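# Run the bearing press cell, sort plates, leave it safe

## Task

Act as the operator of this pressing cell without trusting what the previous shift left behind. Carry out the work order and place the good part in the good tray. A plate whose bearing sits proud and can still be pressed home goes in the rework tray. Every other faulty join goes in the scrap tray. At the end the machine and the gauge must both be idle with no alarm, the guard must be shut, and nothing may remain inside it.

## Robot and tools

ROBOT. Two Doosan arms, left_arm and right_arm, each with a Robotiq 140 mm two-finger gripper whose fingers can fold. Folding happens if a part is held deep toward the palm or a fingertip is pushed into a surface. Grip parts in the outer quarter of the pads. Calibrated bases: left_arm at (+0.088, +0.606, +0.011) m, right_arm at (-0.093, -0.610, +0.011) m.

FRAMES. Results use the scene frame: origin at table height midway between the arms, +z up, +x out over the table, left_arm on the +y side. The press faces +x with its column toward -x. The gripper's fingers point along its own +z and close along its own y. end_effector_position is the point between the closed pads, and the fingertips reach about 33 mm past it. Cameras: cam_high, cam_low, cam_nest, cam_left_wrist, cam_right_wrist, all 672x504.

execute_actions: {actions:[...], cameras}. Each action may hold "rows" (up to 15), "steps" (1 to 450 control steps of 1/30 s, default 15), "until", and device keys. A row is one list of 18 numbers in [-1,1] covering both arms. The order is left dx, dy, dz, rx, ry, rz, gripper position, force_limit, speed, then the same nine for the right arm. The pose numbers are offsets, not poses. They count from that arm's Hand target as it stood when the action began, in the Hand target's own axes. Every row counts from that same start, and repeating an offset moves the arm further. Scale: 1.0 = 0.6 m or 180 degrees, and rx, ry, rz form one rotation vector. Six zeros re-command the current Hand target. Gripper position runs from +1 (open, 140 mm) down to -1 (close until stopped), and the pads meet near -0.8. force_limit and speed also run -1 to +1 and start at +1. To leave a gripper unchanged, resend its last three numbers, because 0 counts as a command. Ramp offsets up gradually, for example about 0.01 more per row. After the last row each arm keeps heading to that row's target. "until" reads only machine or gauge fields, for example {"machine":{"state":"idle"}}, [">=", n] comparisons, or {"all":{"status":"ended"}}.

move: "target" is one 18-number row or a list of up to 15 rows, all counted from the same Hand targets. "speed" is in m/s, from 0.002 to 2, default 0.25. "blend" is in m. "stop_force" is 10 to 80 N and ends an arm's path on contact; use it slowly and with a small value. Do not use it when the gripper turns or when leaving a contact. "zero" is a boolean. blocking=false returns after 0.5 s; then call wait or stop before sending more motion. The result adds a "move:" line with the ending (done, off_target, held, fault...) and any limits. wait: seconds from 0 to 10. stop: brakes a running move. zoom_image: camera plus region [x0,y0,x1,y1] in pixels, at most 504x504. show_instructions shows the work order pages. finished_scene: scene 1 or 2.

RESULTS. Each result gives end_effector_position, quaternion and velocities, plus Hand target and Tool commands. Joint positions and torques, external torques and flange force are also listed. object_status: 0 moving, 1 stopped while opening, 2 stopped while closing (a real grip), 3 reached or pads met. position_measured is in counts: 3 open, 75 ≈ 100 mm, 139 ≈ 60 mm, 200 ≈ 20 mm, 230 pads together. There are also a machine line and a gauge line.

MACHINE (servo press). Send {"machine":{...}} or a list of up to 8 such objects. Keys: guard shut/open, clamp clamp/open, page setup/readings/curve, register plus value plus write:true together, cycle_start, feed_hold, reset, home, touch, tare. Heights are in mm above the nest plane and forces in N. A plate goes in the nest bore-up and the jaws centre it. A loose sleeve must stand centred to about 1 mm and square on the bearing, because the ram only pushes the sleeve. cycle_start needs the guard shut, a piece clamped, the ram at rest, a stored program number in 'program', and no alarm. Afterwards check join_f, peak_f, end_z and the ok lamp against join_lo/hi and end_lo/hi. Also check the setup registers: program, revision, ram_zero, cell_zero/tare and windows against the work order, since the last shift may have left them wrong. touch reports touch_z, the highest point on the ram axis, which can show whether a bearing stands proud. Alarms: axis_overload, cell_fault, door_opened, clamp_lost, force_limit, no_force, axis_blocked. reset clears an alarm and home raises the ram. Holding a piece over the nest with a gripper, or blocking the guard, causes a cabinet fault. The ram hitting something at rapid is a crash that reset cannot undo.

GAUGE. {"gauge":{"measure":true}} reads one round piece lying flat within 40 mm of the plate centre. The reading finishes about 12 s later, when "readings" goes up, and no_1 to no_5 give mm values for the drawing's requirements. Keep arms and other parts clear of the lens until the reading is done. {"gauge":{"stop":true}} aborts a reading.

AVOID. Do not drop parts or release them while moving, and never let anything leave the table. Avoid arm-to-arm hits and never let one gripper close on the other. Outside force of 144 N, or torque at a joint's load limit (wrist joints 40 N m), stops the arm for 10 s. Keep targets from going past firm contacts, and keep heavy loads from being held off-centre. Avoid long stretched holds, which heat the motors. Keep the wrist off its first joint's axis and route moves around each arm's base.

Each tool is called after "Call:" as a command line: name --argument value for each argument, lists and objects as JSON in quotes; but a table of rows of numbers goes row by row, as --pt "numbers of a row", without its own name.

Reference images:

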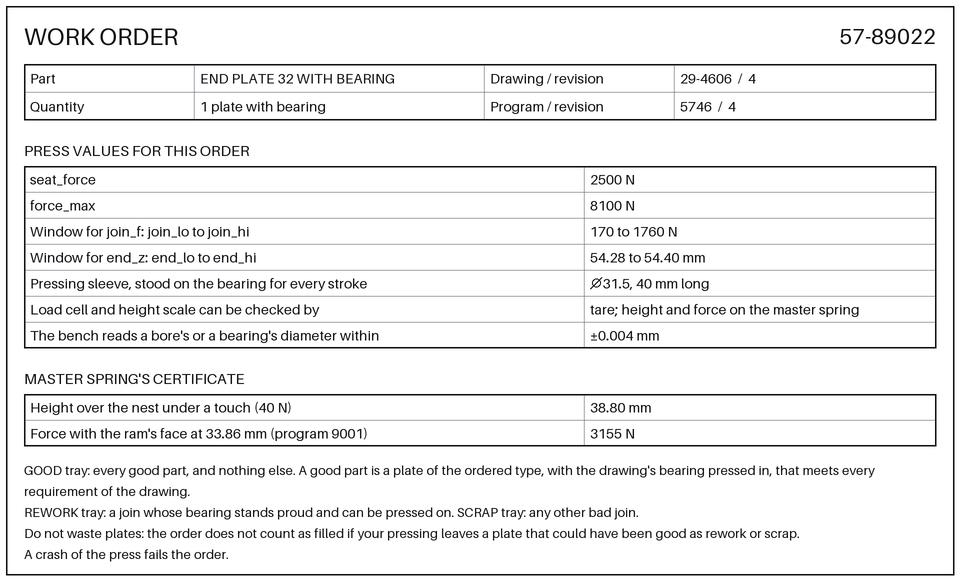

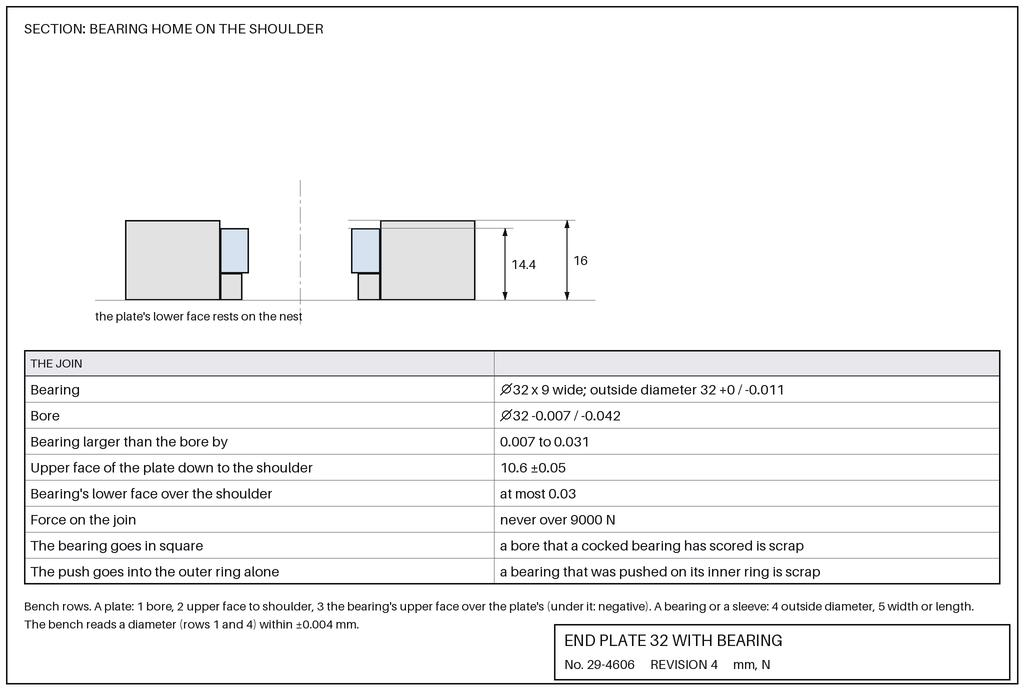

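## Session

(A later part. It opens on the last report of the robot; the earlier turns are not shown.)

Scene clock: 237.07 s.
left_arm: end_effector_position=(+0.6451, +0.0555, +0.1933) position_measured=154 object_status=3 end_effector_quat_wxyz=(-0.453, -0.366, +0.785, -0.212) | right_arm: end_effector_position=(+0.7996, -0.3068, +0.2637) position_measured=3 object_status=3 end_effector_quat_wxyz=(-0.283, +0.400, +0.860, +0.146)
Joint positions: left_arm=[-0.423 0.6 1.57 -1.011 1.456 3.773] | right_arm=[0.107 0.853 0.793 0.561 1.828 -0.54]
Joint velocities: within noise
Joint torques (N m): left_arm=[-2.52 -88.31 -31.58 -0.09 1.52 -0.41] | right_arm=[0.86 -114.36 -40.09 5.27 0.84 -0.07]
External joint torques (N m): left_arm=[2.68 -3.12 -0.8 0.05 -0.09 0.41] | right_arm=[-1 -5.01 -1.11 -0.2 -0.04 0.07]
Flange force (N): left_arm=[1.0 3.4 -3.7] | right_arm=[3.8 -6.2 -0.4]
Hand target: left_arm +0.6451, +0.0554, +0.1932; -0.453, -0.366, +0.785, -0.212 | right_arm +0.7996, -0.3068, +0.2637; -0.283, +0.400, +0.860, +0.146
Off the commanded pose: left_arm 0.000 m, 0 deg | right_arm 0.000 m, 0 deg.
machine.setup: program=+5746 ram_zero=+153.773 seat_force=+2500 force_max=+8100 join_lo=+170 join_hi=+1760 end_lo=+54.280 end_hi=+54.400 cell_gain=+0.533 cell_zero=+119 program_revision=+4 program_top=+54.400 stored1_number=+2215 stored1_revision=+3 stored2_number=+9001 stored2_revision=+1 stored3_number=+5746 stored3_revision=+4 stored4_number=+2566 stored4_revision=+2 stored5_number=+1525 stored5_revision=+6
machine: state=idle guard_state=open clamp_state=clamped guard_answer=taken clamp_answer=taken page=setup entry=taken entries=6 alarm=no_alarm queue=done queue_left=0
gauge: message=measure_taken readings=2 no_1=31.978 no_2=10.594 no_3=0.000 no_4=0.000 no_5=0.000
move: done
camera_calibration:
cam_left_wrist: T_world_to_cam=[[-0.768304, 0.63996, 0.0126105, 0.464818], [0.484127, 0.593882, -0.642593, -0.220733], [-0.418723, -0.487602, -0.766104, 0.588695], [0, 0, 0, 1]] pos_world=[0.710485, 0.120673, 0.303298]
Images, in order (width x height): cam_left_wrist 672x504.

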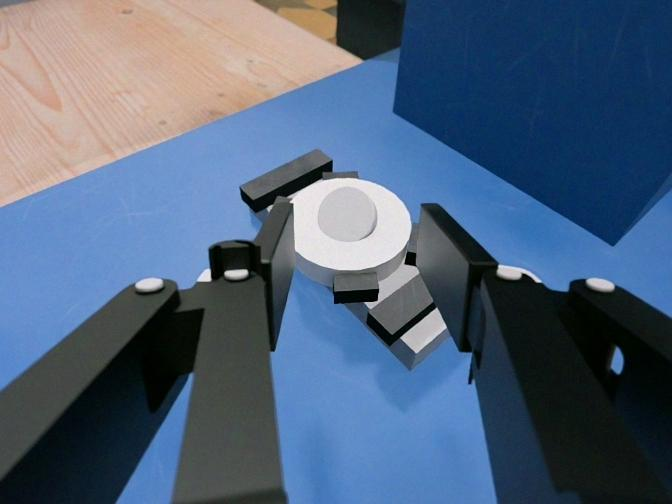

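Call:
move --target '[0,-0.0037,0.087,0,0,0,-0.2,0.1,-1,0,0,0,0,0,0,1,1,1]' --speed 0.04 --stop_force 12 --cameras '["cam_left_wrist"]'

Call:
zoom_image --camera "cam_left_wrist" --region '[256, 150, 456, 300]'

Scene clock: 239.40 s.
left_arm: end_effector_position=(+0.6178, +0.0193, +0.1671) position_measured=154 object_status=3 end_effector_quat_wxyz=(-0.453, -0.366, +0.785, -0.212) | right_arm: end_effector_position=(+0.7996, -0.3068, +0.2637) position_measured=3 object_status=3 end_effector_quat_wxyz=(-0.283, +0.400, +0.860, +0.146)
Joint positions: left_arm=[-0.478 0.613 1.605 -1.046 1.393 3.791] | right_arm=[0.107 0.853 0.793 0.561 1.828 -0.54]
Joint velocities: within noise
Joint torques (N m): left_arm=[-2.69 -88.04 -30.43 -0.11 1.49 -0.45] | right_arm=[0.29 -113.53 -39.92 5.27 0.83 -0.03]
External joint torques (N m): left_arm=[2.48 -2.66 -0.55 -0.07 -0.03 0.45] | right_arm=[-0.45 -5.94 -1.3 -0.2 -0.03 0.03]
Flange force (N): left_arm=[0.6 3.1 -3.4] | right_arm=[4.9 -7.1 -0.1]
Hand target: left_arm +0.6178, +0.0193, +0.1671; -0.453, -0.366, +0.785, -0.212 | right_arm +0.7996, -0.3068, +0.2637; -0.283, +0.400, +0.860, +0.146
Off the commanded pose: left_arm 0.000 m, 0 deg | right_arm 0.000 m, 0 deg.
machine.setup: program=+5746 ram_zero=+153.773 seat_force=+2500 force_max=+8100 join_lo=+170 join_hi=+1760 end_lo=+54.280 end_hi=+54.400 cell_gain=+0.533 cell_zero=+119 program_revision=+4 program_top=+54.400 stored1_number=+2215 stored1_revision=+3 stored2_number=+9001 stored2_revision=+1 stored3_number=+5746 stored3_revision=+4 stored4_number=+2566 stored4_revision=+2 stored5_number=+1525 stored5_revision=+6
machine: state=idle guard_state=open clamp_state=clamped guard_answer=taken clamp_answer=taken page=setup entry=taken entries=6 alarm=no_alarm queue=done queue_left=0
gauge: message=measure_taken readings=2 no_1=31.978 no_2=10.594 no_3=0.000 no_4=0.000 no_5=0.000
move: done
camera_calibration:
cam_left_wrist: T_world_to_cam=[[-0.768273, 0.639998, 0.012569, 0.467187], [0.484177, 0.59384, -0.642594, -0.202895], [-0.418723, -0.487602, -0.766104, 0.539547], [0, 0, 0, 1]] pos_world=[0.683085, 0.0845727, 0.277098]
Images, in order (width x height): cam_left_wrist 672x504.

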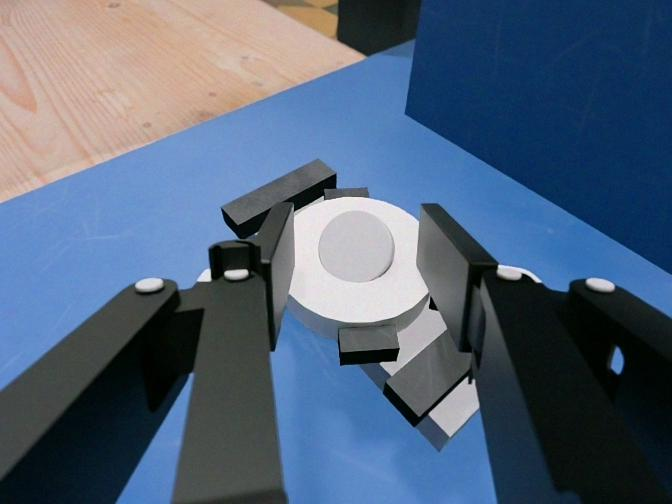

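Scaled by 2.520.

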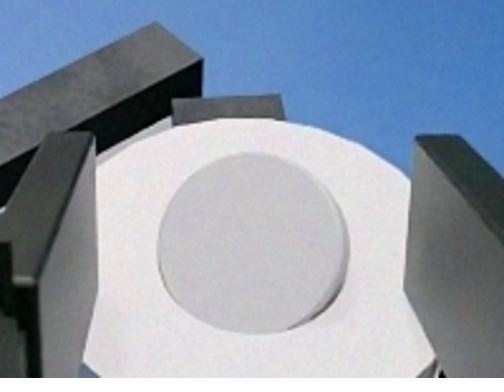

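Call:
execute_actions --actions '[{"rows":[[0,0,0,0,0,0,-1,-0.2,-1,0,0,0,0,0,0,1,1,1]],"steps":100}]' --cameras '["cam_left_wrist"]'

Call:
zoom_image --camera "cam_left_wrist" --region '[256, 150, 456, 300]'

Scene clock: 243.07 s.
left_arm: end_effector_position=(+0.6178, +0.0193, +0.1671) position_measured=188 object_status=2 end_effector_quat_wxyz=(-0.453, -0.366, +0.785, -0.212) | right_arm: end_effector_position=(+0.7996, -0.3068, +0.2637) position_measured=3 object_status=3 end_effector_quat_wxyz=(-0.283, +0.400, +0.860, +0.146)
Joint positions: left_arm=[-0.478 0.613 1.605 -1.046 1.393 3.791] | right_arm=[0.107 0.853 0.793 0.561 1.828 -0.54]
Joint velocities: within noise
Joint torques (N m): left_arm=[-8.3 -76.1 -40.11 -5.12 -10.02 -0.19] | right_arm=[0.38 -113.79 -39.99 5.29 0.85 -0.04]
External joint torques (N m): left_arm=[8.76 -14.45 9.18 4.96 11.48 0.19] | right_arm=[-0.55 -5.52 -1.22 -0.22 -0.06 0.04]
Flange force (N): left_arm=[8.2 36.9 -23.6] | right_arm=[4.5 -6.6 -0.2]
Hand target: left_arm +0.6178, +0.0193, +0.1671; -0.453, -0.366, +0.785, -0.212 | right_arm +0.7996, -0.3068, +0.2637; -0.283, +0.400, +0.860, +0.146
Off the commanded pose: left_arm 0.000 m, 0 deg | right_arm 0.000 m, 0 deg.
machine.setup: program=+5746 ram_zero=+153.773 seat_force=+2500 force_max=+8100 join_lo=+170 join_hi=+1760 end_lo=+54.280 end_hi=+54.400 cell_gain=+0.533 cell_zero=+119 program_revision=+4 program_top=+54.400 stored1_number=+2215 stored1_revision=+3 stored2_number=+9001 stored2_revision=+1 stored3_number=+5746 stored3_revision=+4 stored4_number=+2566 stored4_revision=+2 stored5_number=+1525 stored5_revision=+6
machine: state=idle guard_state=open clamp_state=clamped guard_answer=taken clamp_answer=taken page=setup entry=taken entries=6 alarm=no_alarm queue=done queue_left=0
gauge: message=measure_taken readings=2 no_1=31.978 no_2=10.594 no_3=0.000 no_4=0.000 no_5=0.000
camera_calibration:
cam_left_wrist: T_world_to_cam=[[-0.768273, 0.639998, 0.012569, 0.467187], [0.484177, 0.59384, -0.642594, -0.202895], [-0.418723, -0.487602, -0.766104, 0.539547], [0, 0, 0, 1]] pos_world=[0.683085, 0.0845727, 0.277098]
Images, in order (width x height): cam_left_wrist 672x504.

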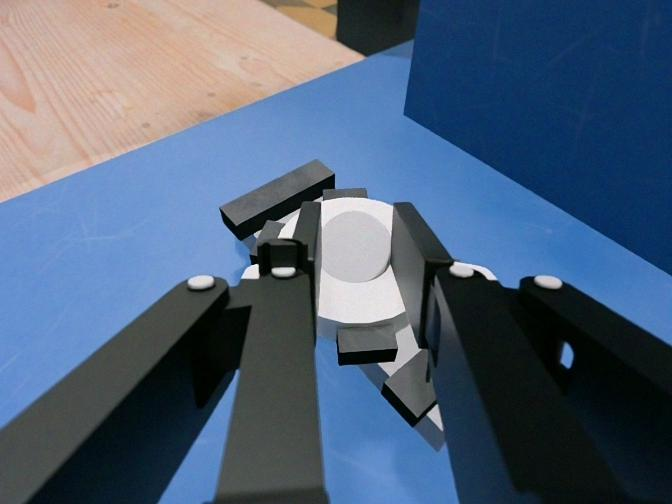

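Scaled by 2.520.

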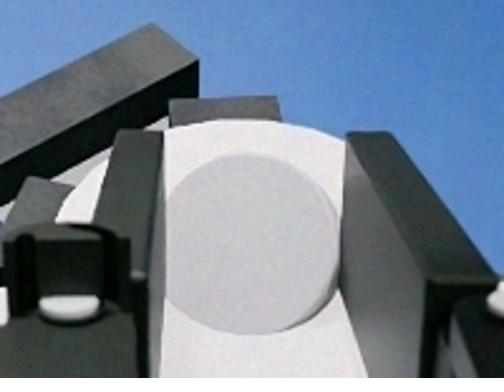

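Call:
move --target '[0.0289,0,-0.0167,0,0,0,-1,-0.2,-1,0,0,0,0,0,0,1,1,1]' --speed 0.03 --cameras '["cam_left_wrist"]'

Call:
zoom_image --camera "cam_left_wrist" --region '[256, 150, 456, 300]'

Scene clock: 244.27 s.
left_arm: end_effector_position=(+0.6177, +0.0194, +0.1872) position_measured=223 object_status=2 end_effector_quat_wxyz=(-0.453, -0.366, +0.785, -0.212) | right_arm: end_effector_position=(+0.7996, -0.3068, +0.2637) position_measured=3 object_status=3 end_effector_quat_wxyz=(-0.283, +0.400, +0.860, +0.146)
Joint positions: left_arm=[-0.478 0.593 1.595 -1.041 1.408 3.765] | right_arm=[0.107 0.853 0.793 0.561 1.828 -0.54]
Joint velocities: within noise
Joint torques (N m): left_arm=[-9.57 -69.4 -30.85 -0.19 -7.61 -0.17] | right_arm=[1 -114.28 -39.98 5.29 0.93 -0.04]
External joint torques (N m): left_arm=[9.44 -20.74 -1.02 0.01 9.03 0.17] | right_arm=[-1.14 -6.3 -1.71 -0.16 -0.13 0.04]
Flange force (N): left_arm=[15.5 23.6 -26.1] | right_arm=[4.5 -6.7 -1.1]
Hand target: left_arm +0.6178, +0.0194, +0.1871; -0.453, -0.366, +0.785, -0.212 | right_arm +0.7996, -0.3068, +0.2637; -0.283, +0.400, +0.860, +0.146
Off the commanded pose: left_arm 0.000 m, 0 deg | right_arm 0.000 m, 0 deg.
machine.setup: program=+5746 ram_zero=+153.773 seat_force=+2500 force_max=+8100 join_lo=+170 join_hi=+1760 end_lo=+54.280 end_hi=+54.400 cell_gain=+0.533 cell_zero=+119 program_revision=+4 program_top=+54.400 stored1_number=+2215 stored1_revision=+3 stored2_number=+9001 stored2_revision=+1 stored3_number=+5746 stored3_revision=+4 stored4_number=+2566 stored4_revision=+2 stored5_number=+1525 stored5_revision=+6
machine: state=idle guard_state=open clamp_state=clamped guard_answer=taken clamp_answer=taken page=setup entry=taken entries=6 alarm=no_alarm queue=done queue_left=0
gauge: message=measure_taken readings=2 no_1=31.978 no_2=10.594 no_3=0.000 no_4=0.000 no_5=0.000
move: done
camera_calibration:
cam_left_wrist: T_world_to_cam=[[-0.768241, 0.640037, 0.0126286, 0.466891], [0.48413, 0.593785, -0.64268, -0.189917], [-0.418837, -0.487619, -0.766031, 0.555004], [0, 0, 0, 1]] pos_world=[0.683085, 0.0845726, 0.297198]
Images, in order (width x height): cam_left_wrist 672x504.

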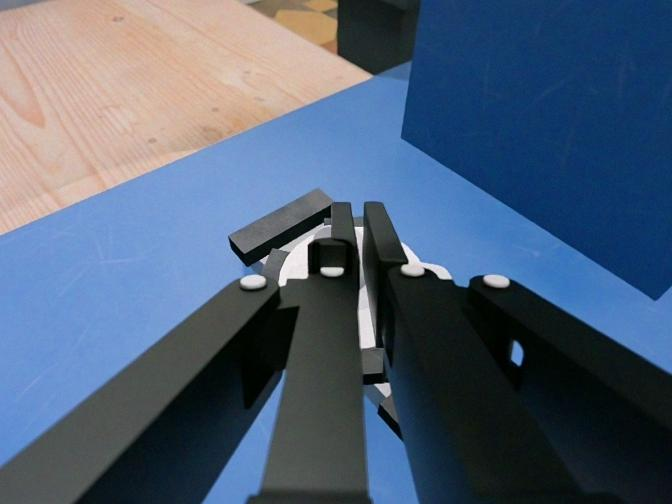

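Scaled by 2.520.

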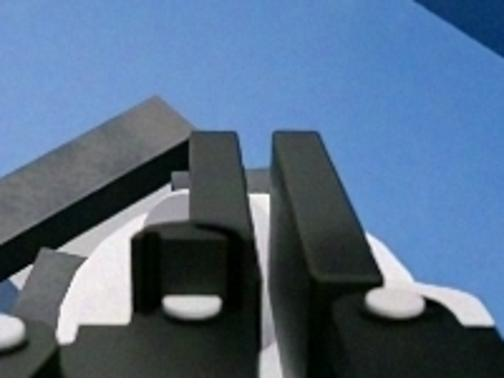

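Call:
execute_actions --actions '[]' --cameras '["cam_low","cam_nest"]'

Call:
zoom_image --camera "cam_low" --region '[430, 130, 550, 230]'

Call:
zoom_image --camera "cam_nest" --region '[253, 200, 393, 320]'

Scene clock: 244.37 s.
left_arm: end_effector_position=(+0.6177, +0.0194, +0.1872) position_measured=223 object_status=2 end_effector_quat_wxyz=(-0.453, -0.366, +0.785, -0.212) | right_arm: end_effector_position=(+0.7996, -0.3068, +0.2637) position_measured=3 object_status=3 end_effector_quat_wxyz=(-0.283, +0.400, +0.860, +0.146)
Joint positions: left_arm=[-0.478 0.593 1.595 -1.041 1.408 3.765] | right_arm=[0.107 0.853 0.793 0.561 1.828 -0.54]
Joint velocities: within noise
Joint torques (N m): left_arm=[-9.2 -69.13 -31.12 -0.16 -7.61 -0.11] | right_arm=[0.66 -114.39 -39.86 5.24 0.88 -0.04]
External joint torques (N m): left_arm=[9.71 -21.35 -0.81 0.02 9.03 0.11] | right_arm=[-0.79 -5.64 -1.57 -0.15 -0.07 0.04]
Flange force (N): left_arm=[15.9 24.8 -26.4] | right_arm=[4.2 -5.8 -1.0]
Hand target: left_arm +0.6178, +0.0194, +0.1871; -0.453, -0.366, +0.785, -0.212 | right_arm +0.7996, -0.3068, +0.2637; -0.283, +0.400, +0.860, +0.146
Tool commands: left_gripper/position=-1.0 left_gripper/force_limit=-0.2 left_gripper/speed=-1.0 right_gripper/position=+1.0 right_gripper/force_limit=+1.0 right_gripper/speed=+1.0
Off the commanded pose: left_arm 0.000 m, 0 deg | right_arm 0.000 m, 0 deg.
machine.setup: program=+5746 ram_zero=+153.773 seat_force=+2500 force_max=+8100 join_lo=+170 join_hi=+1760 end_lo=+54.280 end_hi=+54.400 cell_gain=+0.533 cell_zero=+119 program_revision=+4 program_top=+54.400 stored1_number=+2215 stored1_revision=+3 stored2_number=+9001 stored2_revision=+1 stored3_number=+5746 stored3_revision=+4 stored4_number=+2566 stored4_revision=+2 stored5_number=+1525 stored5_revision=+6
machine: state=idle guard_state=open clamp_state=clamped guard_answer=taken clamp_answer=taken page=setup entry=taken entries=6 alarm=no_alarm queue=done queue_left=0
gauge: message=measure_taken readings=2 no_1=31.978 no_2=10.594 no_3=0.000 no_4=0.000 no_5=0.000
Images, in order (width x height): cam_low 672x504, cam_nest 672x504.

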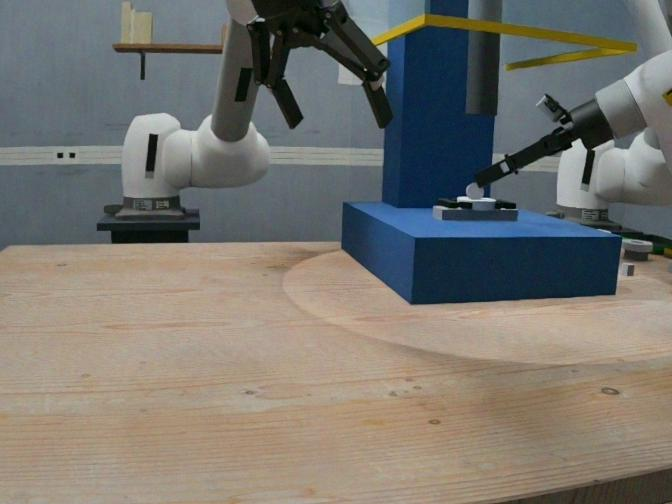

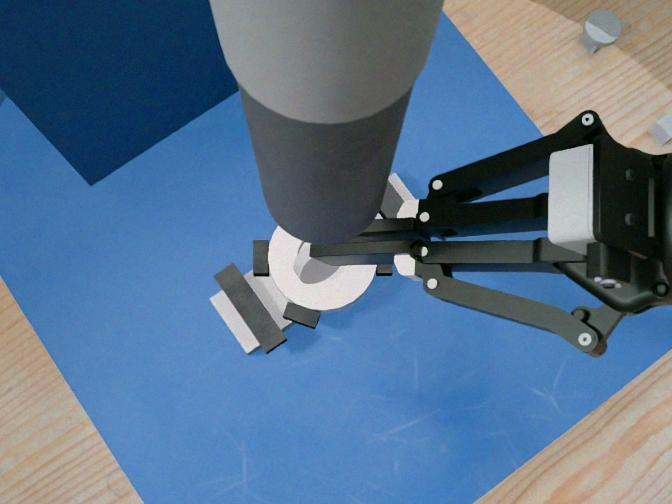

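Scaled by 4.200.

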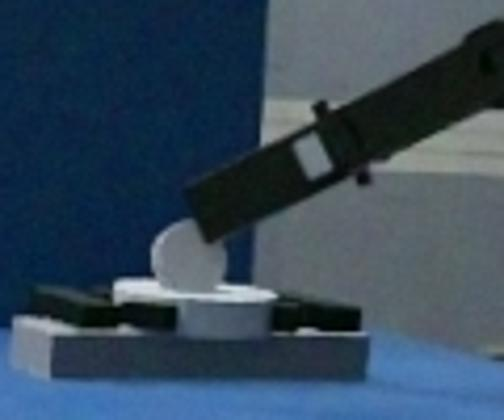

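Scaled by 3.600.

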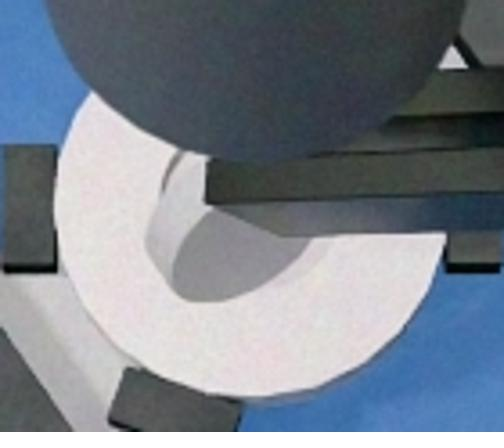

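Call:
move --target '[0.0289,0,-0.0167,0,0,0,-1,-0.2,-1,0,0,0,0,0,0,1,1,1]' --speed 0.015 --cameras '["cam_low","cam_nest","cam_left_wrist"]'

Call:
zoom_image --camera "cam_low" --region '[430, 130, 550, 230]'

Call:
zoom_image --camera "cam_nest" --region '[253, 200, 393, 320]'

Scene clock: 246.20 s.
left_arm: end_effector_position=(+0.6177, +0.0194, +0.2071) position_measured=232 object_status=3 end_effector_quat_wxyz=(-0.453, -0.366, +0.785, -0.212) | right_arm: end_effector_position=(+0.7996, -0.3068, +0.2637) position_measured=3 object_status=3 end_effector_quat_wxyz=(-0.283, +0.400, +0.860, +0.146)
Joint positions: left_arm=[-0.478 0.575 1.583 -1.037 1.423 3.739] | right_arm=[0.107 0.853 0.793 0.561 1.828 -0.54]
Joint velocities: within noise
Joint torques (N m): left_arm=[-3.11 -86.01 -32.1 -0.21 1.36 -0.43] | right_arm=[0.32 -113.8 -39.81 5.33 0.86 0]
External joint torques (N m): left_arm=[3.4 -3.39 -0.56 0.07 0 0.43] | right_arm=[-0.43 -6.37 -1.69 -0.22 -0.06 0]
Flange force (N): left_arm=[0.6 4.3 -4.6] | right_arm=[5.0 -6.6 -0.7]
Hand target: left_arm +0.6177, +0.0194, +0.2072; -0.453, -0.366, +0.785, -0.212 | right_arm +0.7996, -0.3068, +0.2637; -0.283, +0.400, +0.860, +0.146
Off the commanded pose: left_arm 0.000 m, 0 deg | right_arm 0.000 m, 0 deg.
machine.setup: program=+5746 ram_zero=+153.773 seat_force=+2500 force_max=+8100 join_lo=+170 join_hi=+1760 end_lo=+54.280 end_hi=+54.400 cell_gain=+0.533 cell_zero=+119 program_revision=+4 program_top=+54.400 stored1_number=+2215 stored1_revision=+3 stored2_number=+9001 stored2_revision=+1 stored3_number=+5746 stored3_revision=+4 stored4_number=+2566 stored4_revision=+2 stored5_number=+1525 stored5_revision=+6
machine: state=idle guard_state=open clamp_state=clamped guard_answer=taken clamp_answer=taken page=setup entry=taken entries=6 alarm=no_alarm queue=done queue_left=0
gauge: message=measure_taken readings=2 no_1=31.978 no_2=10.594 no_3=0.000 no_4=0.000 no_5=0.000
move: done
camera_calibration:
cam_left_wrist: T_world_to_cam=[[-0.768273, 0.639998, 0.012569, 0.466684], [0.484177, 0.59384, -0.642594, -0.177192], [-0.418723, -0.487602, -0.766104, 0.570191], [0, 0, 0, 1]] pos_world=[0.683085, 0.0845727, 0.317098]
Images, in order (width x height): cam_low 672x504, cam_nest 672x504, cam_left_wrist 672x504.

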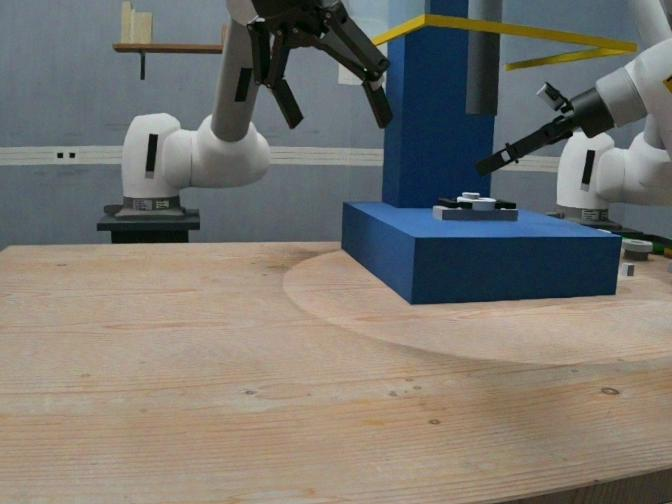

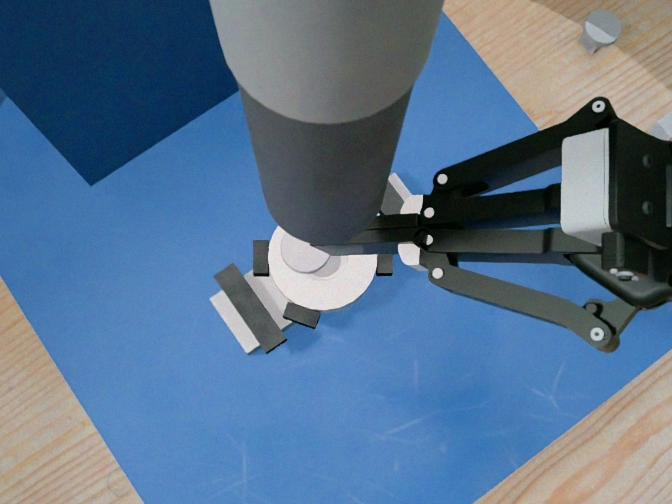

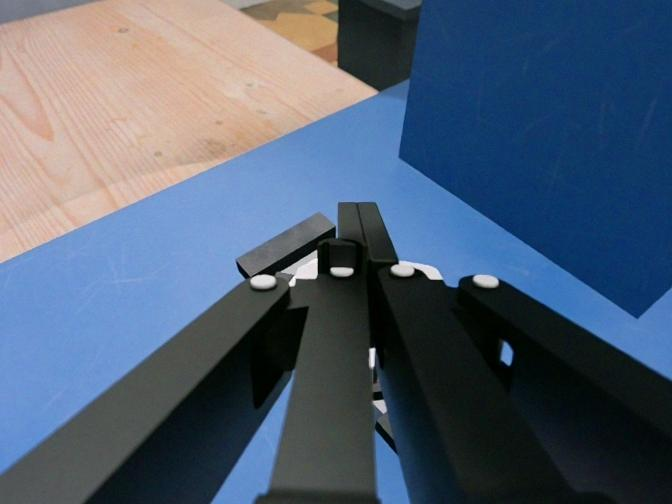

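Scaled by 4.200.

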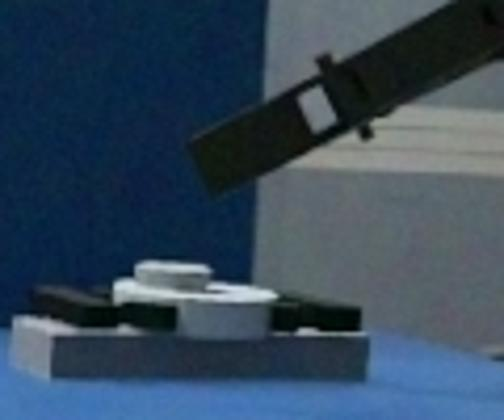

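Scaled by 3.600.

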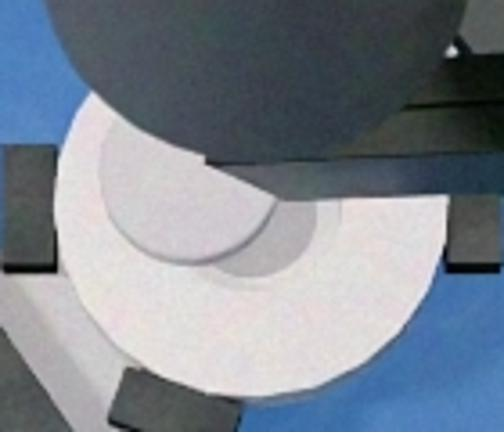

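Call:
move --pt "0 0 -0.2 0 0 0 -0.2 0.1 -1 0 0 0 0 0 0 1 1 1" --pt "0 0 -0.2 0.1925 0 -0.1111 -0.2 0.1 -1 0 0 0 0 0 0 1 1 1" --speed '[0.12,0.3]' --cameras '["cam_nest","cam_low","cam_left_wrist"]'

Call:
zoom_image --camera "cam_nest" --region '[253, 200, 393, 320]'

Call:
zoom_image --camera "cam_low" --region '[430, 150, 530, 230]'

Scene clock: 249.30 s.
left_arm: end_effector_position=(+0.6845, +0.0990, +0.2673) position_measured=154 object_status=3 end_effector_quat_wxyz=(+0.353, +0.612, -0.612, +0.354) | right_arm: end_effector_position=(+0.7996, -0.3068, +0.2637) position_measured=3 object_status=3 end_effector_quat_wxyz=(-0.283, +0.400, +0.860, +0.146)
Joint positions: left_arm=[-0.368 0.292 1.896 -1.314 0.965 3.569] | right_arm=[0.107 0.853 0.793 0.561 1.828 -0.54]
Joint velocities: within noise
Joint torques (N m): left_arm=[-25.9 -68.72 -40.64 -3.19 3.77 -0.2] | right_arm=[0.36 -114.28 -39.8 5.32 0.82 -0.02]
External joint torques (N m): left_arm=[26.04 5.16 7.46 2.26 -2.77 0.2] | right_arm=[-0.53 -5.26 -1.45 -0.24 -0.02 0.02]
Flange force (N): left_arm=[-28.0 -9.0 -28.2] | right_arm=[4.0 -5.3 -0.9]
Hand target: left_arm +0.6845, +0.0990, +0.2672; +0.353, +0.612, -0.612, +0.354 | right_arm +0.7996, -0.3068, +0.2637; -0.283, +0.400, +0.860, +0.146
Off the commanded pose: left_arm 0.000 m, 0 deg | right_arm 0.000 m, 0 deg.
machine.setup: program=+5746 ram_zero=+153.773 seat_force=+2500 force_max=+8100 join_lo=+170 join_hi=+1760 end_lo=+54.280 end_hi=+54.400 cell_gain=+0.533 cell_zero=+119 program_revision=+4 program_top=+54.400 stored1_number=+2215 stored1_revision=+3 stored2_number=+9001 stored2_revision=+1 stored3_number=+5746 stored3_revision=+4 stored4_number=+2566 stored4_revision=+2 stored5_number=+1525 stored5_revision=+6
machine: state=idle guard_state=open clamp_state=clamped guard_answer=taken clamp_answer=taken page=setup entry=taken entries=6 alarm=no_alarm queue=done queue_left=0
gauge: message=measure_taken readings=2 no_1=31.978 no_2=10.594 no_3=0.000 no_4=0.000 no_5=0.000
move: done
camera_calibration:
cam_left_wrist: T_world_to_cam=[[-0.999917, -0.00368222, 0.0123606, 0.688537], [-0.0107716, 0.76552, -0.643321, 0.103859], [-0.00709344, -0.643401, -0.765496, 0.416581], [0, 0, 0, 1]] pos_world=[0.692554, 0.191058, 0.377196]
Images, in order (width x height): cam_low 672x504, cam_nest 672x504, cam_left_wrist 672x504.

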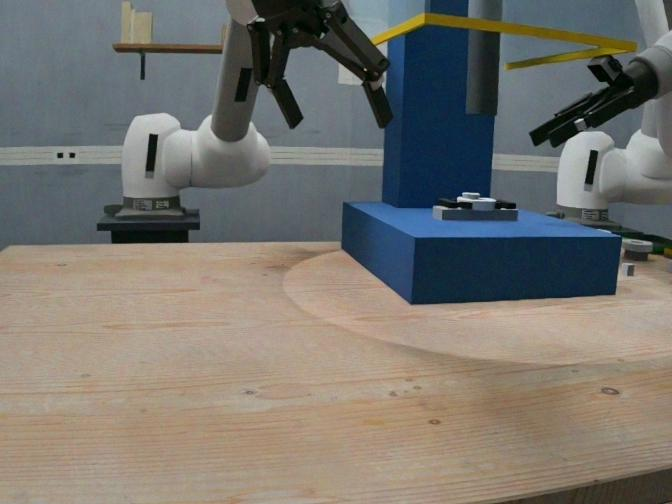

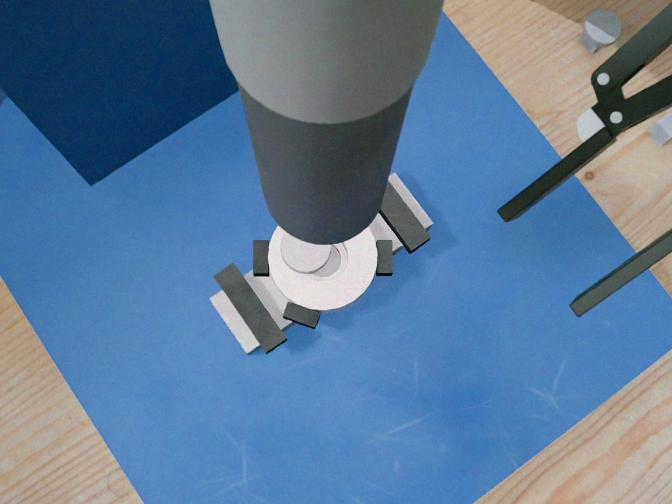

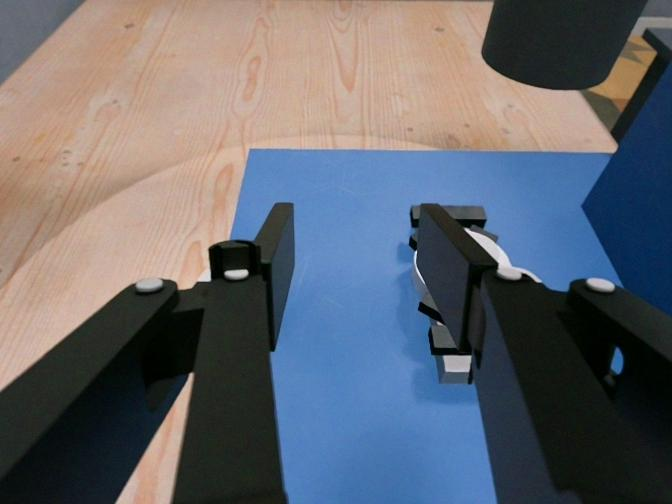

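Scaled by 3.600.

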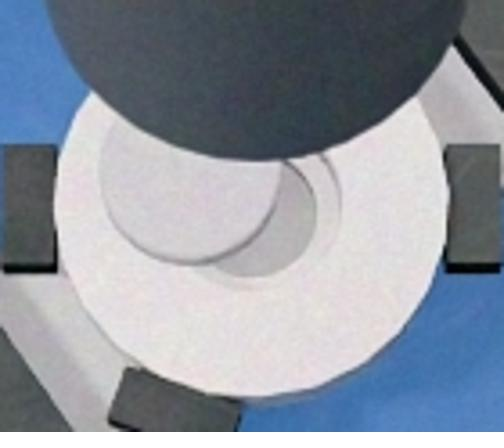

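Scaled by 5.040.

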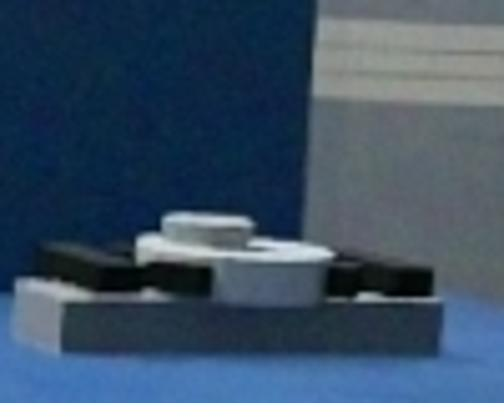

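Call:
move --pt "-0.0755 0.1542 0.0359 0 0 0 -0.2 0.1 -1 0 0 0 0 0 0 1 1 1" --pt "-0.0755 0.1542 0.1359 0 0 0 -0.2 0.1 -1 0 0 0 0 0 0 1 1 1" --speed 0.12 --cameras '["cam_left_wrist"]'

Call:
zoom_image --camera "cam_left_wrist" --region '[256, 170, 456, 320]'

Scene clock: 251.37 s.
left_arm: end_effector_position=(+0.5921, +0.0510, +0.1872) position_measured=154 object_status=3 end_effector_quat_wxyz=(+0.353, +0.612, -0.612, +0.354) | right_arm: end_effector_position=(+0.7996, -0.3068, +0.2637) position_measured=3 object_status=3 end_effector_quat_wxyz=(-0.283, +0.400, +0.860, +0.146)
Joint positions: left_arm=[-0.51 0.298 2.078 -1.542 0.832 3.786] | right_arm=[0.107 0.853 0.793 0.561 1.828 -0.54]
Joint velocities: within noise
Joint torques (N m): left_arm=[-2.64 -55.81 -27.08 -1.17 1.46 -0.5] | right_arm=[0.73 -113.82 -39.93 5.21 0.87 -0.07]
External joint torques (N m): left_arm=[2.74 -2.03 -0.31 -0.18 -0.02 0.5] | right_arm=[-0.94 -5.37 -1.19 -0.15 -0.07 0.07]
Flange force (N): left_arm=[-1.5 -0.2 -5.0] | right_arm=[4.1 -6.6 -0.4]
Hand target: left_arm +0.5921, +0.0510, +0.1871; +0.353, +0.612, -0.612, +0.354 | right_arm +0.7996, -0.3068, +0.2637; -0.283, +0.400, +0.860, +0.146
Off the commanded pose: left_arm 0.000 m, 0 deg | right_arm 0.000 m, 0 deg.
machine.setup: program=+5746 ram_zero=+153.773 seat_force=+2500 force_max=+8100 join_lo=+170 join_hi=+1760 end_lo=+54.280 end_hi=+54.400 cell_gain=+0.533 cell_zero=+119 program_revision=+4 program_top=+54.400 stored1_number=+2215 stored1_revision=+3 stored2_number=+9001 stored2_revision=+1 stored3_number=+5746 stored3_revision=+4 stored4_number=+2566 stored4_revision=+2 stored5_number=+1525 stored5_revision=+6
machine: state=idle guard_state=open clamp_state=clamped guard_answer=taken clamp_answer=taken page=setup entry=taken entries=6 alarm=no_alarm queue=done queue_left=0
gauge: message=measure_taken readings=2 no_1=31.978 no_2=10.594 no_3=0.000 no_4=0.000 no_5=0.000
move: done
camera_calibration:
cam_left_wrist: T_world_to_cam=[[-0.999918, -0.00374681, 0.0122843, 0.596991], [-0.0107719, 0.76552, -0.643322, 0.0880028], [-0.00699345, -0.643401, -0.765497, 0.323731], [0, 0, 0, 1]] pos_world=[0.600154, 0.143158, 0.297096]
Images, in order (width x height): cam_left_wrist 672x504.

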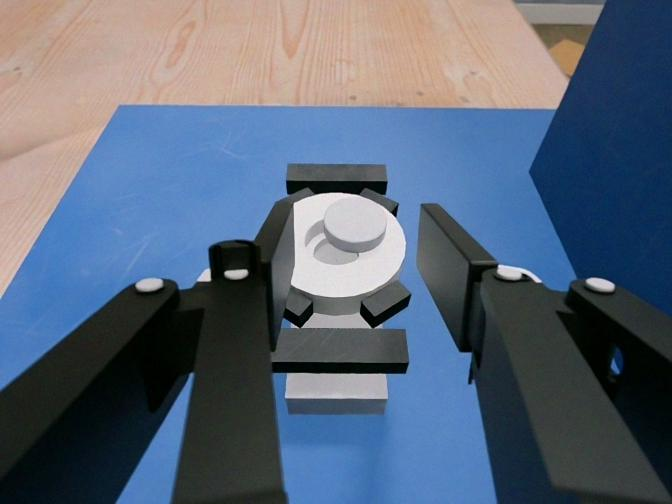

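Scaled by 2.520.

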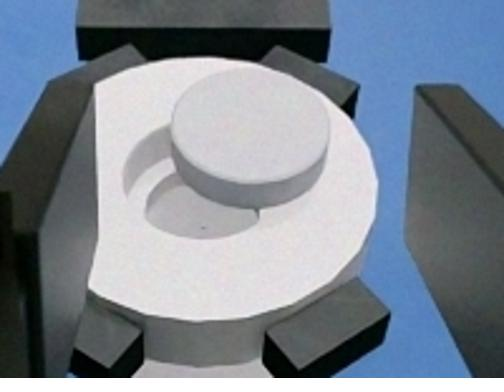

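Call:
move --target '[0,0.0018,0.0664,0,0,0,-0.2,0.1,-1,0,0,0,0,0,0,1,1,1]' --speed 0.03 --stop_force 12 --cameras '["cam_left_wrist","cam_low"]'

Call:
zoom_image --camera "cam_left_wrist" --region '[256, 170, 456, 320]'

Call:
zoom_image --camera "cam_low" --region '[430, 150, 530, 230]'

Scene clock: 253.70 s.
left_arm: end_effector_position=(+0.5910, +0.0165, +0.1672) position_measured=154 object_status=3 end_effector_quat_wxyz=(+0.353, +0.612, -0.612, +0.354) | right_arm: end_effector_position=(+0.7996, -0.3068, +0.2637) position_measured=3 object_status=3 end_effector_quat_wxyz=(-0.283, +0.400, +0.860, +0.146)
Joint positions: left_arm=[-0.561 0.344 2.059 -1.606 0.797 3.825] | right_arm=[0.107 0.853 0.793 0.561 1.828 -0.54]
Joint velocities: within noise
Joint torques (N m): left_arm=[-3.13 -59.14 -26.12 -1.36 1.56 -0.44] | right_arm=[0.6 -114.29 -39.91 5.31 0.83 -0.04]
External joint torques (N m): left_arm=[3.26 -3.05 -0.57 -0.1 -0.02 0.44] | right_arm=[-0.79 -5.35 -1.44 -0.23 -0.03 0.04]
Flange force (N): left_arm=[-0.4 -0.3 -6.8] | right_arm=[3.9 -5.6 -0.9]
Hand target: left_arm +0.5910, +0.0165, +0.1672; +0.353, +0.612, -0.612, +0.354 | right_arm +0.7996, -0.3068, +0.2637; -0.283, +0.400, +0.860, +0.146
Off the commanded pose: left_arm 0.000 m, 0 deg | right_arm 0.000 m, 0 deg.
machine.setup: program=+5746 ram_zero=+153.773 seat_force=+2500 force_max=+8100 join_lo=+170 join_hi=+1760 end_lo=+54.280 end_hi=+54.400 cell_gain=+0.533 cell_zero=+119 program_revision=+4 program_top=+54.400 stored1_number=+2215 stored1_revision=+3 stored2_number=+9001 stored2_revision=+1 stored3_number=+5746 stored3_revision=+4 stored4_number=+2566 stored4_revision=+2 stored5_number=+1525 stored5_revision=+6
machine: state=idle guard_state=open clamp_state=clamped guard_answer=taken clamp_answer=taken page=setup entry=taken entries=6 alarm=no_alarm queue=done queue_left=0
gauge: message=measure_taken readings=2 no_1=31.978 no_2=10.594 no_3=0.000 no_4=0.000 no_5=0.000
move: done
camera_calibration:
cam_left_wrist: T_world_to_cam=[[-0.999917, -0.00368222, 0.0123606, 0.595979], [-0.0107716, 0.76552, -0.643321, 0.101611], [-0.00709344, -0.643401, -0.765496, 0.286211], [0, 0, 0, 1]] pos_world=[0.599054, 0.108558, 0.277096]
Images, in order (width x height): cam_low 672x504, cam_left_wrist 672x504.

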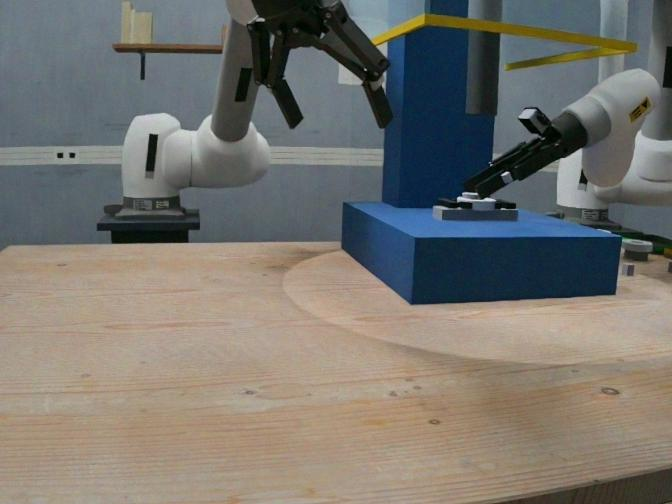

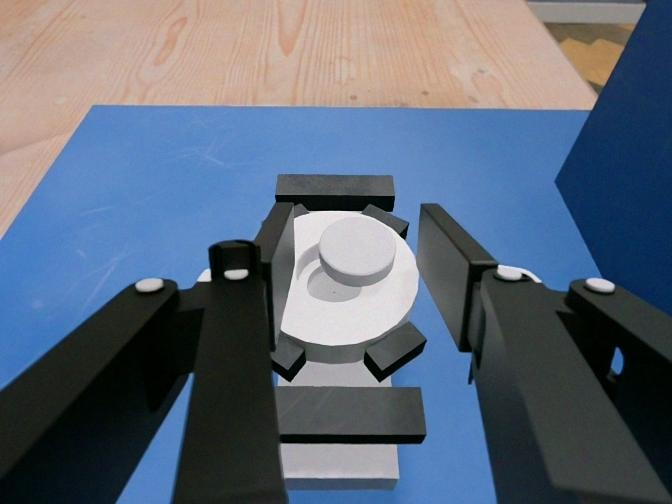

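Scaled by 2.520.

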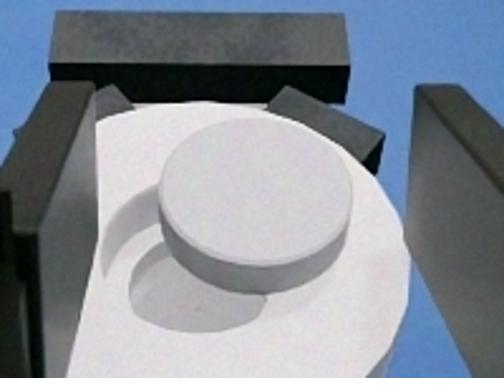

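Scaled by 5.040.

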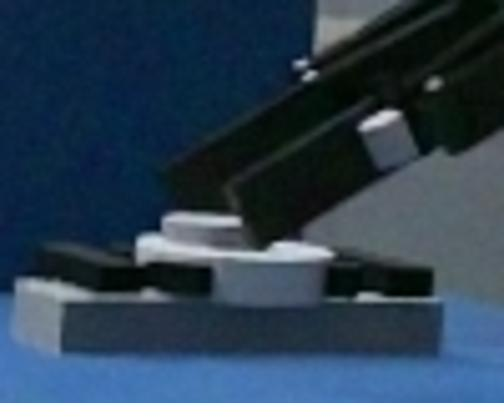

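Call:
execute_actions --actions '[{"rows":[[0,0,0,0,0,0,-1,-0.2,-1,0,0,0,0,0,0,1,1,1]],"steps":100}]' --cameras '[]'

Call:
move --target '[0.0217,0,-0.0125,0,0,0,-1,-0.2,-1,0,0,0,0,0,0,1,1,1]' --speed 0.03 --cameras '["cam_left_wrist","cam_low"]'

Call:
zoom_image --camera "cam_left_wrist" --region '[256, 170, 456, 320]'

Call:
zoom_image --camera "cam_low" --region '[430, 150, 530, 230]'

Scene clock: 257.43 s.
left_arm: end_effector_position=(+0.5910, +0.0165, +0.1672) position_measured=184 object_status=2 end_effector_quat_wxyz=(+0.353, +0.612, -0.612, +0.354) | right_arm: end_effector_position=(+0.7996, -0.3068, +0.2637) position_measured=3 object_status=3 end_effector_quat_wxyz=(-0.283, +0.400, +0.860, +0.146)
Joint positions: left_arm=[-0.561 0.344 2.059 -1.606 0.797 3.825] | right_arm=[0.107 0.853 0.793 0.561 1.828 -0.54]
Joint velocities: within noise
Joint torques (N m): left_arm=[-3.25 -56.64 -24.87 -0.99 0.71 -0.36] | right_arm=[0.31 -113.42 -40.08 5.29 0.84 -0.01]
External joint torques (N m): left_arm=[3.02 -5.19 -1.79 -0.49 0.84 0.36] | right_arm=[-0.44 -6.3 -1.23 -0.21 -0.03 0.01]
Flange force (N): left_arm=[2.1 0.1 -8.6] | right_arm=[5.4 -8.1 0.3]
Hand target: left_arm +0.5910, +0.0165, +0.1672; +0.353, +0.612, -0.612, +0.354 | right_arm +0.7996, -0.3068, +0.2637; -0.283, +0.400, +0.860, +0.146
Off the commanded pose: left_arm 0.000 m, 0 deg | right_arm 0.000 m, 0 deg.
machine.setup: program=+5746 ram_zero=+153.773 seat_force=+2500 force_max=+8100 join_lo=+170 join_hi=+1760 end_lo=+54.280 end_hi=+54.400 cell_gain=+0.533 cell_zero=+119 program_revision=+4 program_top=+54.400 stored1_number=+2215 stored1_revision=+3 stored2_number=+9001 stored2_revision=+1 stored3_number=+5746 stored3_revision=+4 stored4_number=+2566 stored4_revision=+2 stored5_number=+1525 stored5_revision=+6
machine: state=idle guard_state=open clamp_state=clamped guard_answer=taken clamp_answer=taken page=setup entry=taken entries=6 alarm=no_alarm queue=done queue_left=0
gauge: message=measure_taken readings=2 no_1=31.978 no_2=10.594 no_3=0.000 no_4=0.000 no_5=0.000
No camera images: "cameras" was empty.

Scene clock: 258.27 s.
left_arm: end_effector_position=(+0.5910, +0.0165, +0.1822) position_measured=184 object_status=2 end_effector_quat_wxyz=(+0.353, +0.612, -0.612, +0.354) | right_arm: end_effector_position=(+0.7996, -0.3068, +0.2637) position_measured=3 object_status=3 end_effector_quat_wxyz=(-0.283, +0.400, +0.860, +0.146)
Joint positions: left_arm=[-0.561 0.324 2.05 -1.578 0.796 3.785] | right_arm=[0.107 0.853 0.793 0.561 1.828 -0.54]
Joint velocities: within noise
Joint torques (N m): left_arm=[-3.02 -58.37 -27.25 -1.27 1.57 -0.51] | right_arm=[0.85 -114.32 -39.77 5.31 0.75 -0.08]
External joint torques (N m): left_arm=[2.82 -1.86 -0.24 -0.15 -0.12 0.51] | right_arm=[-1.07 -4.69 -1.33 -0.25 0.04 0.08]
Flange force (N): left_arm=[-1.7 -0.4 -4.8] | right_arm=[3.2 -4.8 -1.3]
Hand target: left_arm +0.5910, +0.0165, +0.1822; +0.353, +0.612, -0.612, +0.354 | right_arm +0.7996, -0.3068, +0.2637; -0.283, +0.400, +0.860, +0.146
Off the commanded pose: left_arm 0.000 m, 0 deg | right_arm 0.000 m, 0 deg.
machine.setup: program=+5746 ram_zero=+153.773 seat_force=+2500 force_max=+8100 join_lo=+170 join_hi=+1760 end_lo=+54.280 end_hi=+54.400 cell_gain=+0.533 cell_zero=+119 program_revision=+4 program_top=+54.400 stored1_number=+2215 stored1_revision=+3 stored2_number=+9001 stored2_revision=+1 stored3_number=+5746 stored3_revision=+4 stored4_number=+2566 stored4_revision=+2 stored5_number=+1525 stored5_revision=+6
machine: state=idle guard_state=open clamp_state=clamped guard_answer=taken clamp_answer=taken page=setup entry=taken entries=6 alarm=no_alarm queue=done queue_left=0
gauge: message=measure_taken readings=2 no_1=31.978 no_2=10.594 no_3=0.000 no_4=0.000 no_5=0.000
move: done
camera_calibration:
cam_left_wrist: T_world_to_cam=[[-0.999917, -0.00368222, 0.0123606, 0.595793], [-0.0107716, 0.76552, -0.643321, 0.111261], [-0.00709344, -0.643401, -0.765496, 0.297694], [0, 0, 0, 1]] pos_world=[0.599054, 0.108558, 0.292096]
Images, in order (width x height): cam_low 672x504, cam_left_wrist 672x504.

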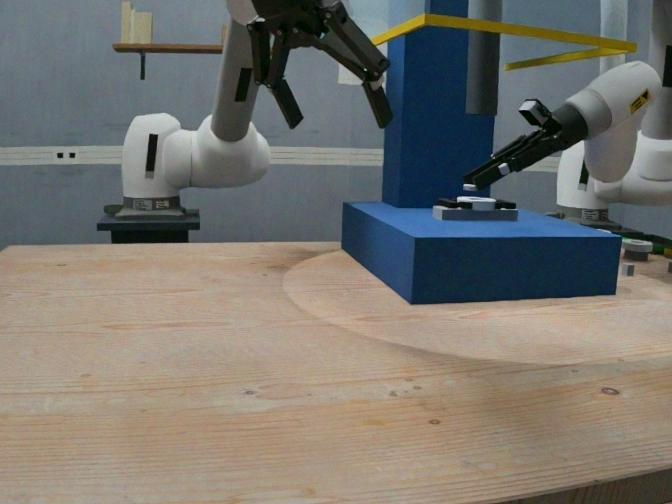

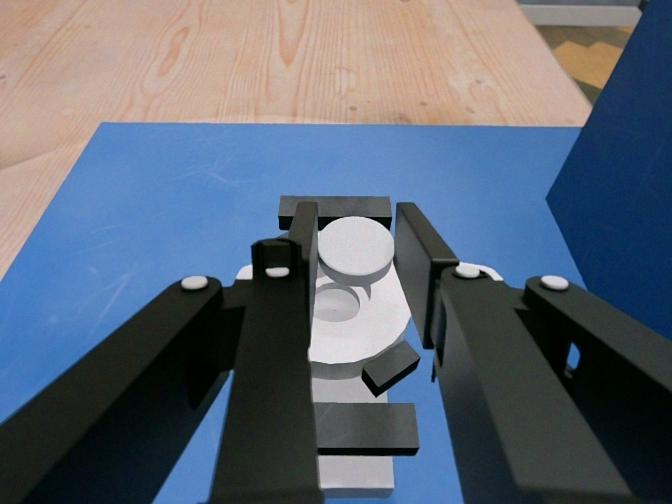

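Scaled by 2.520.

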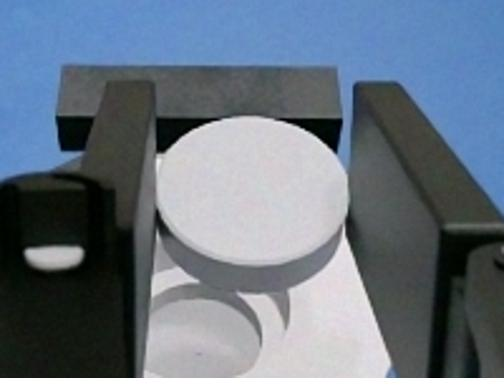

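Scaled by 5.040.

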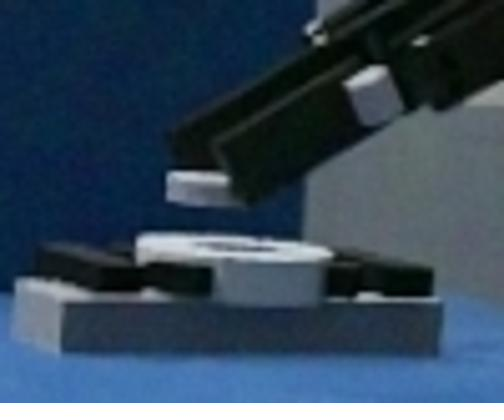

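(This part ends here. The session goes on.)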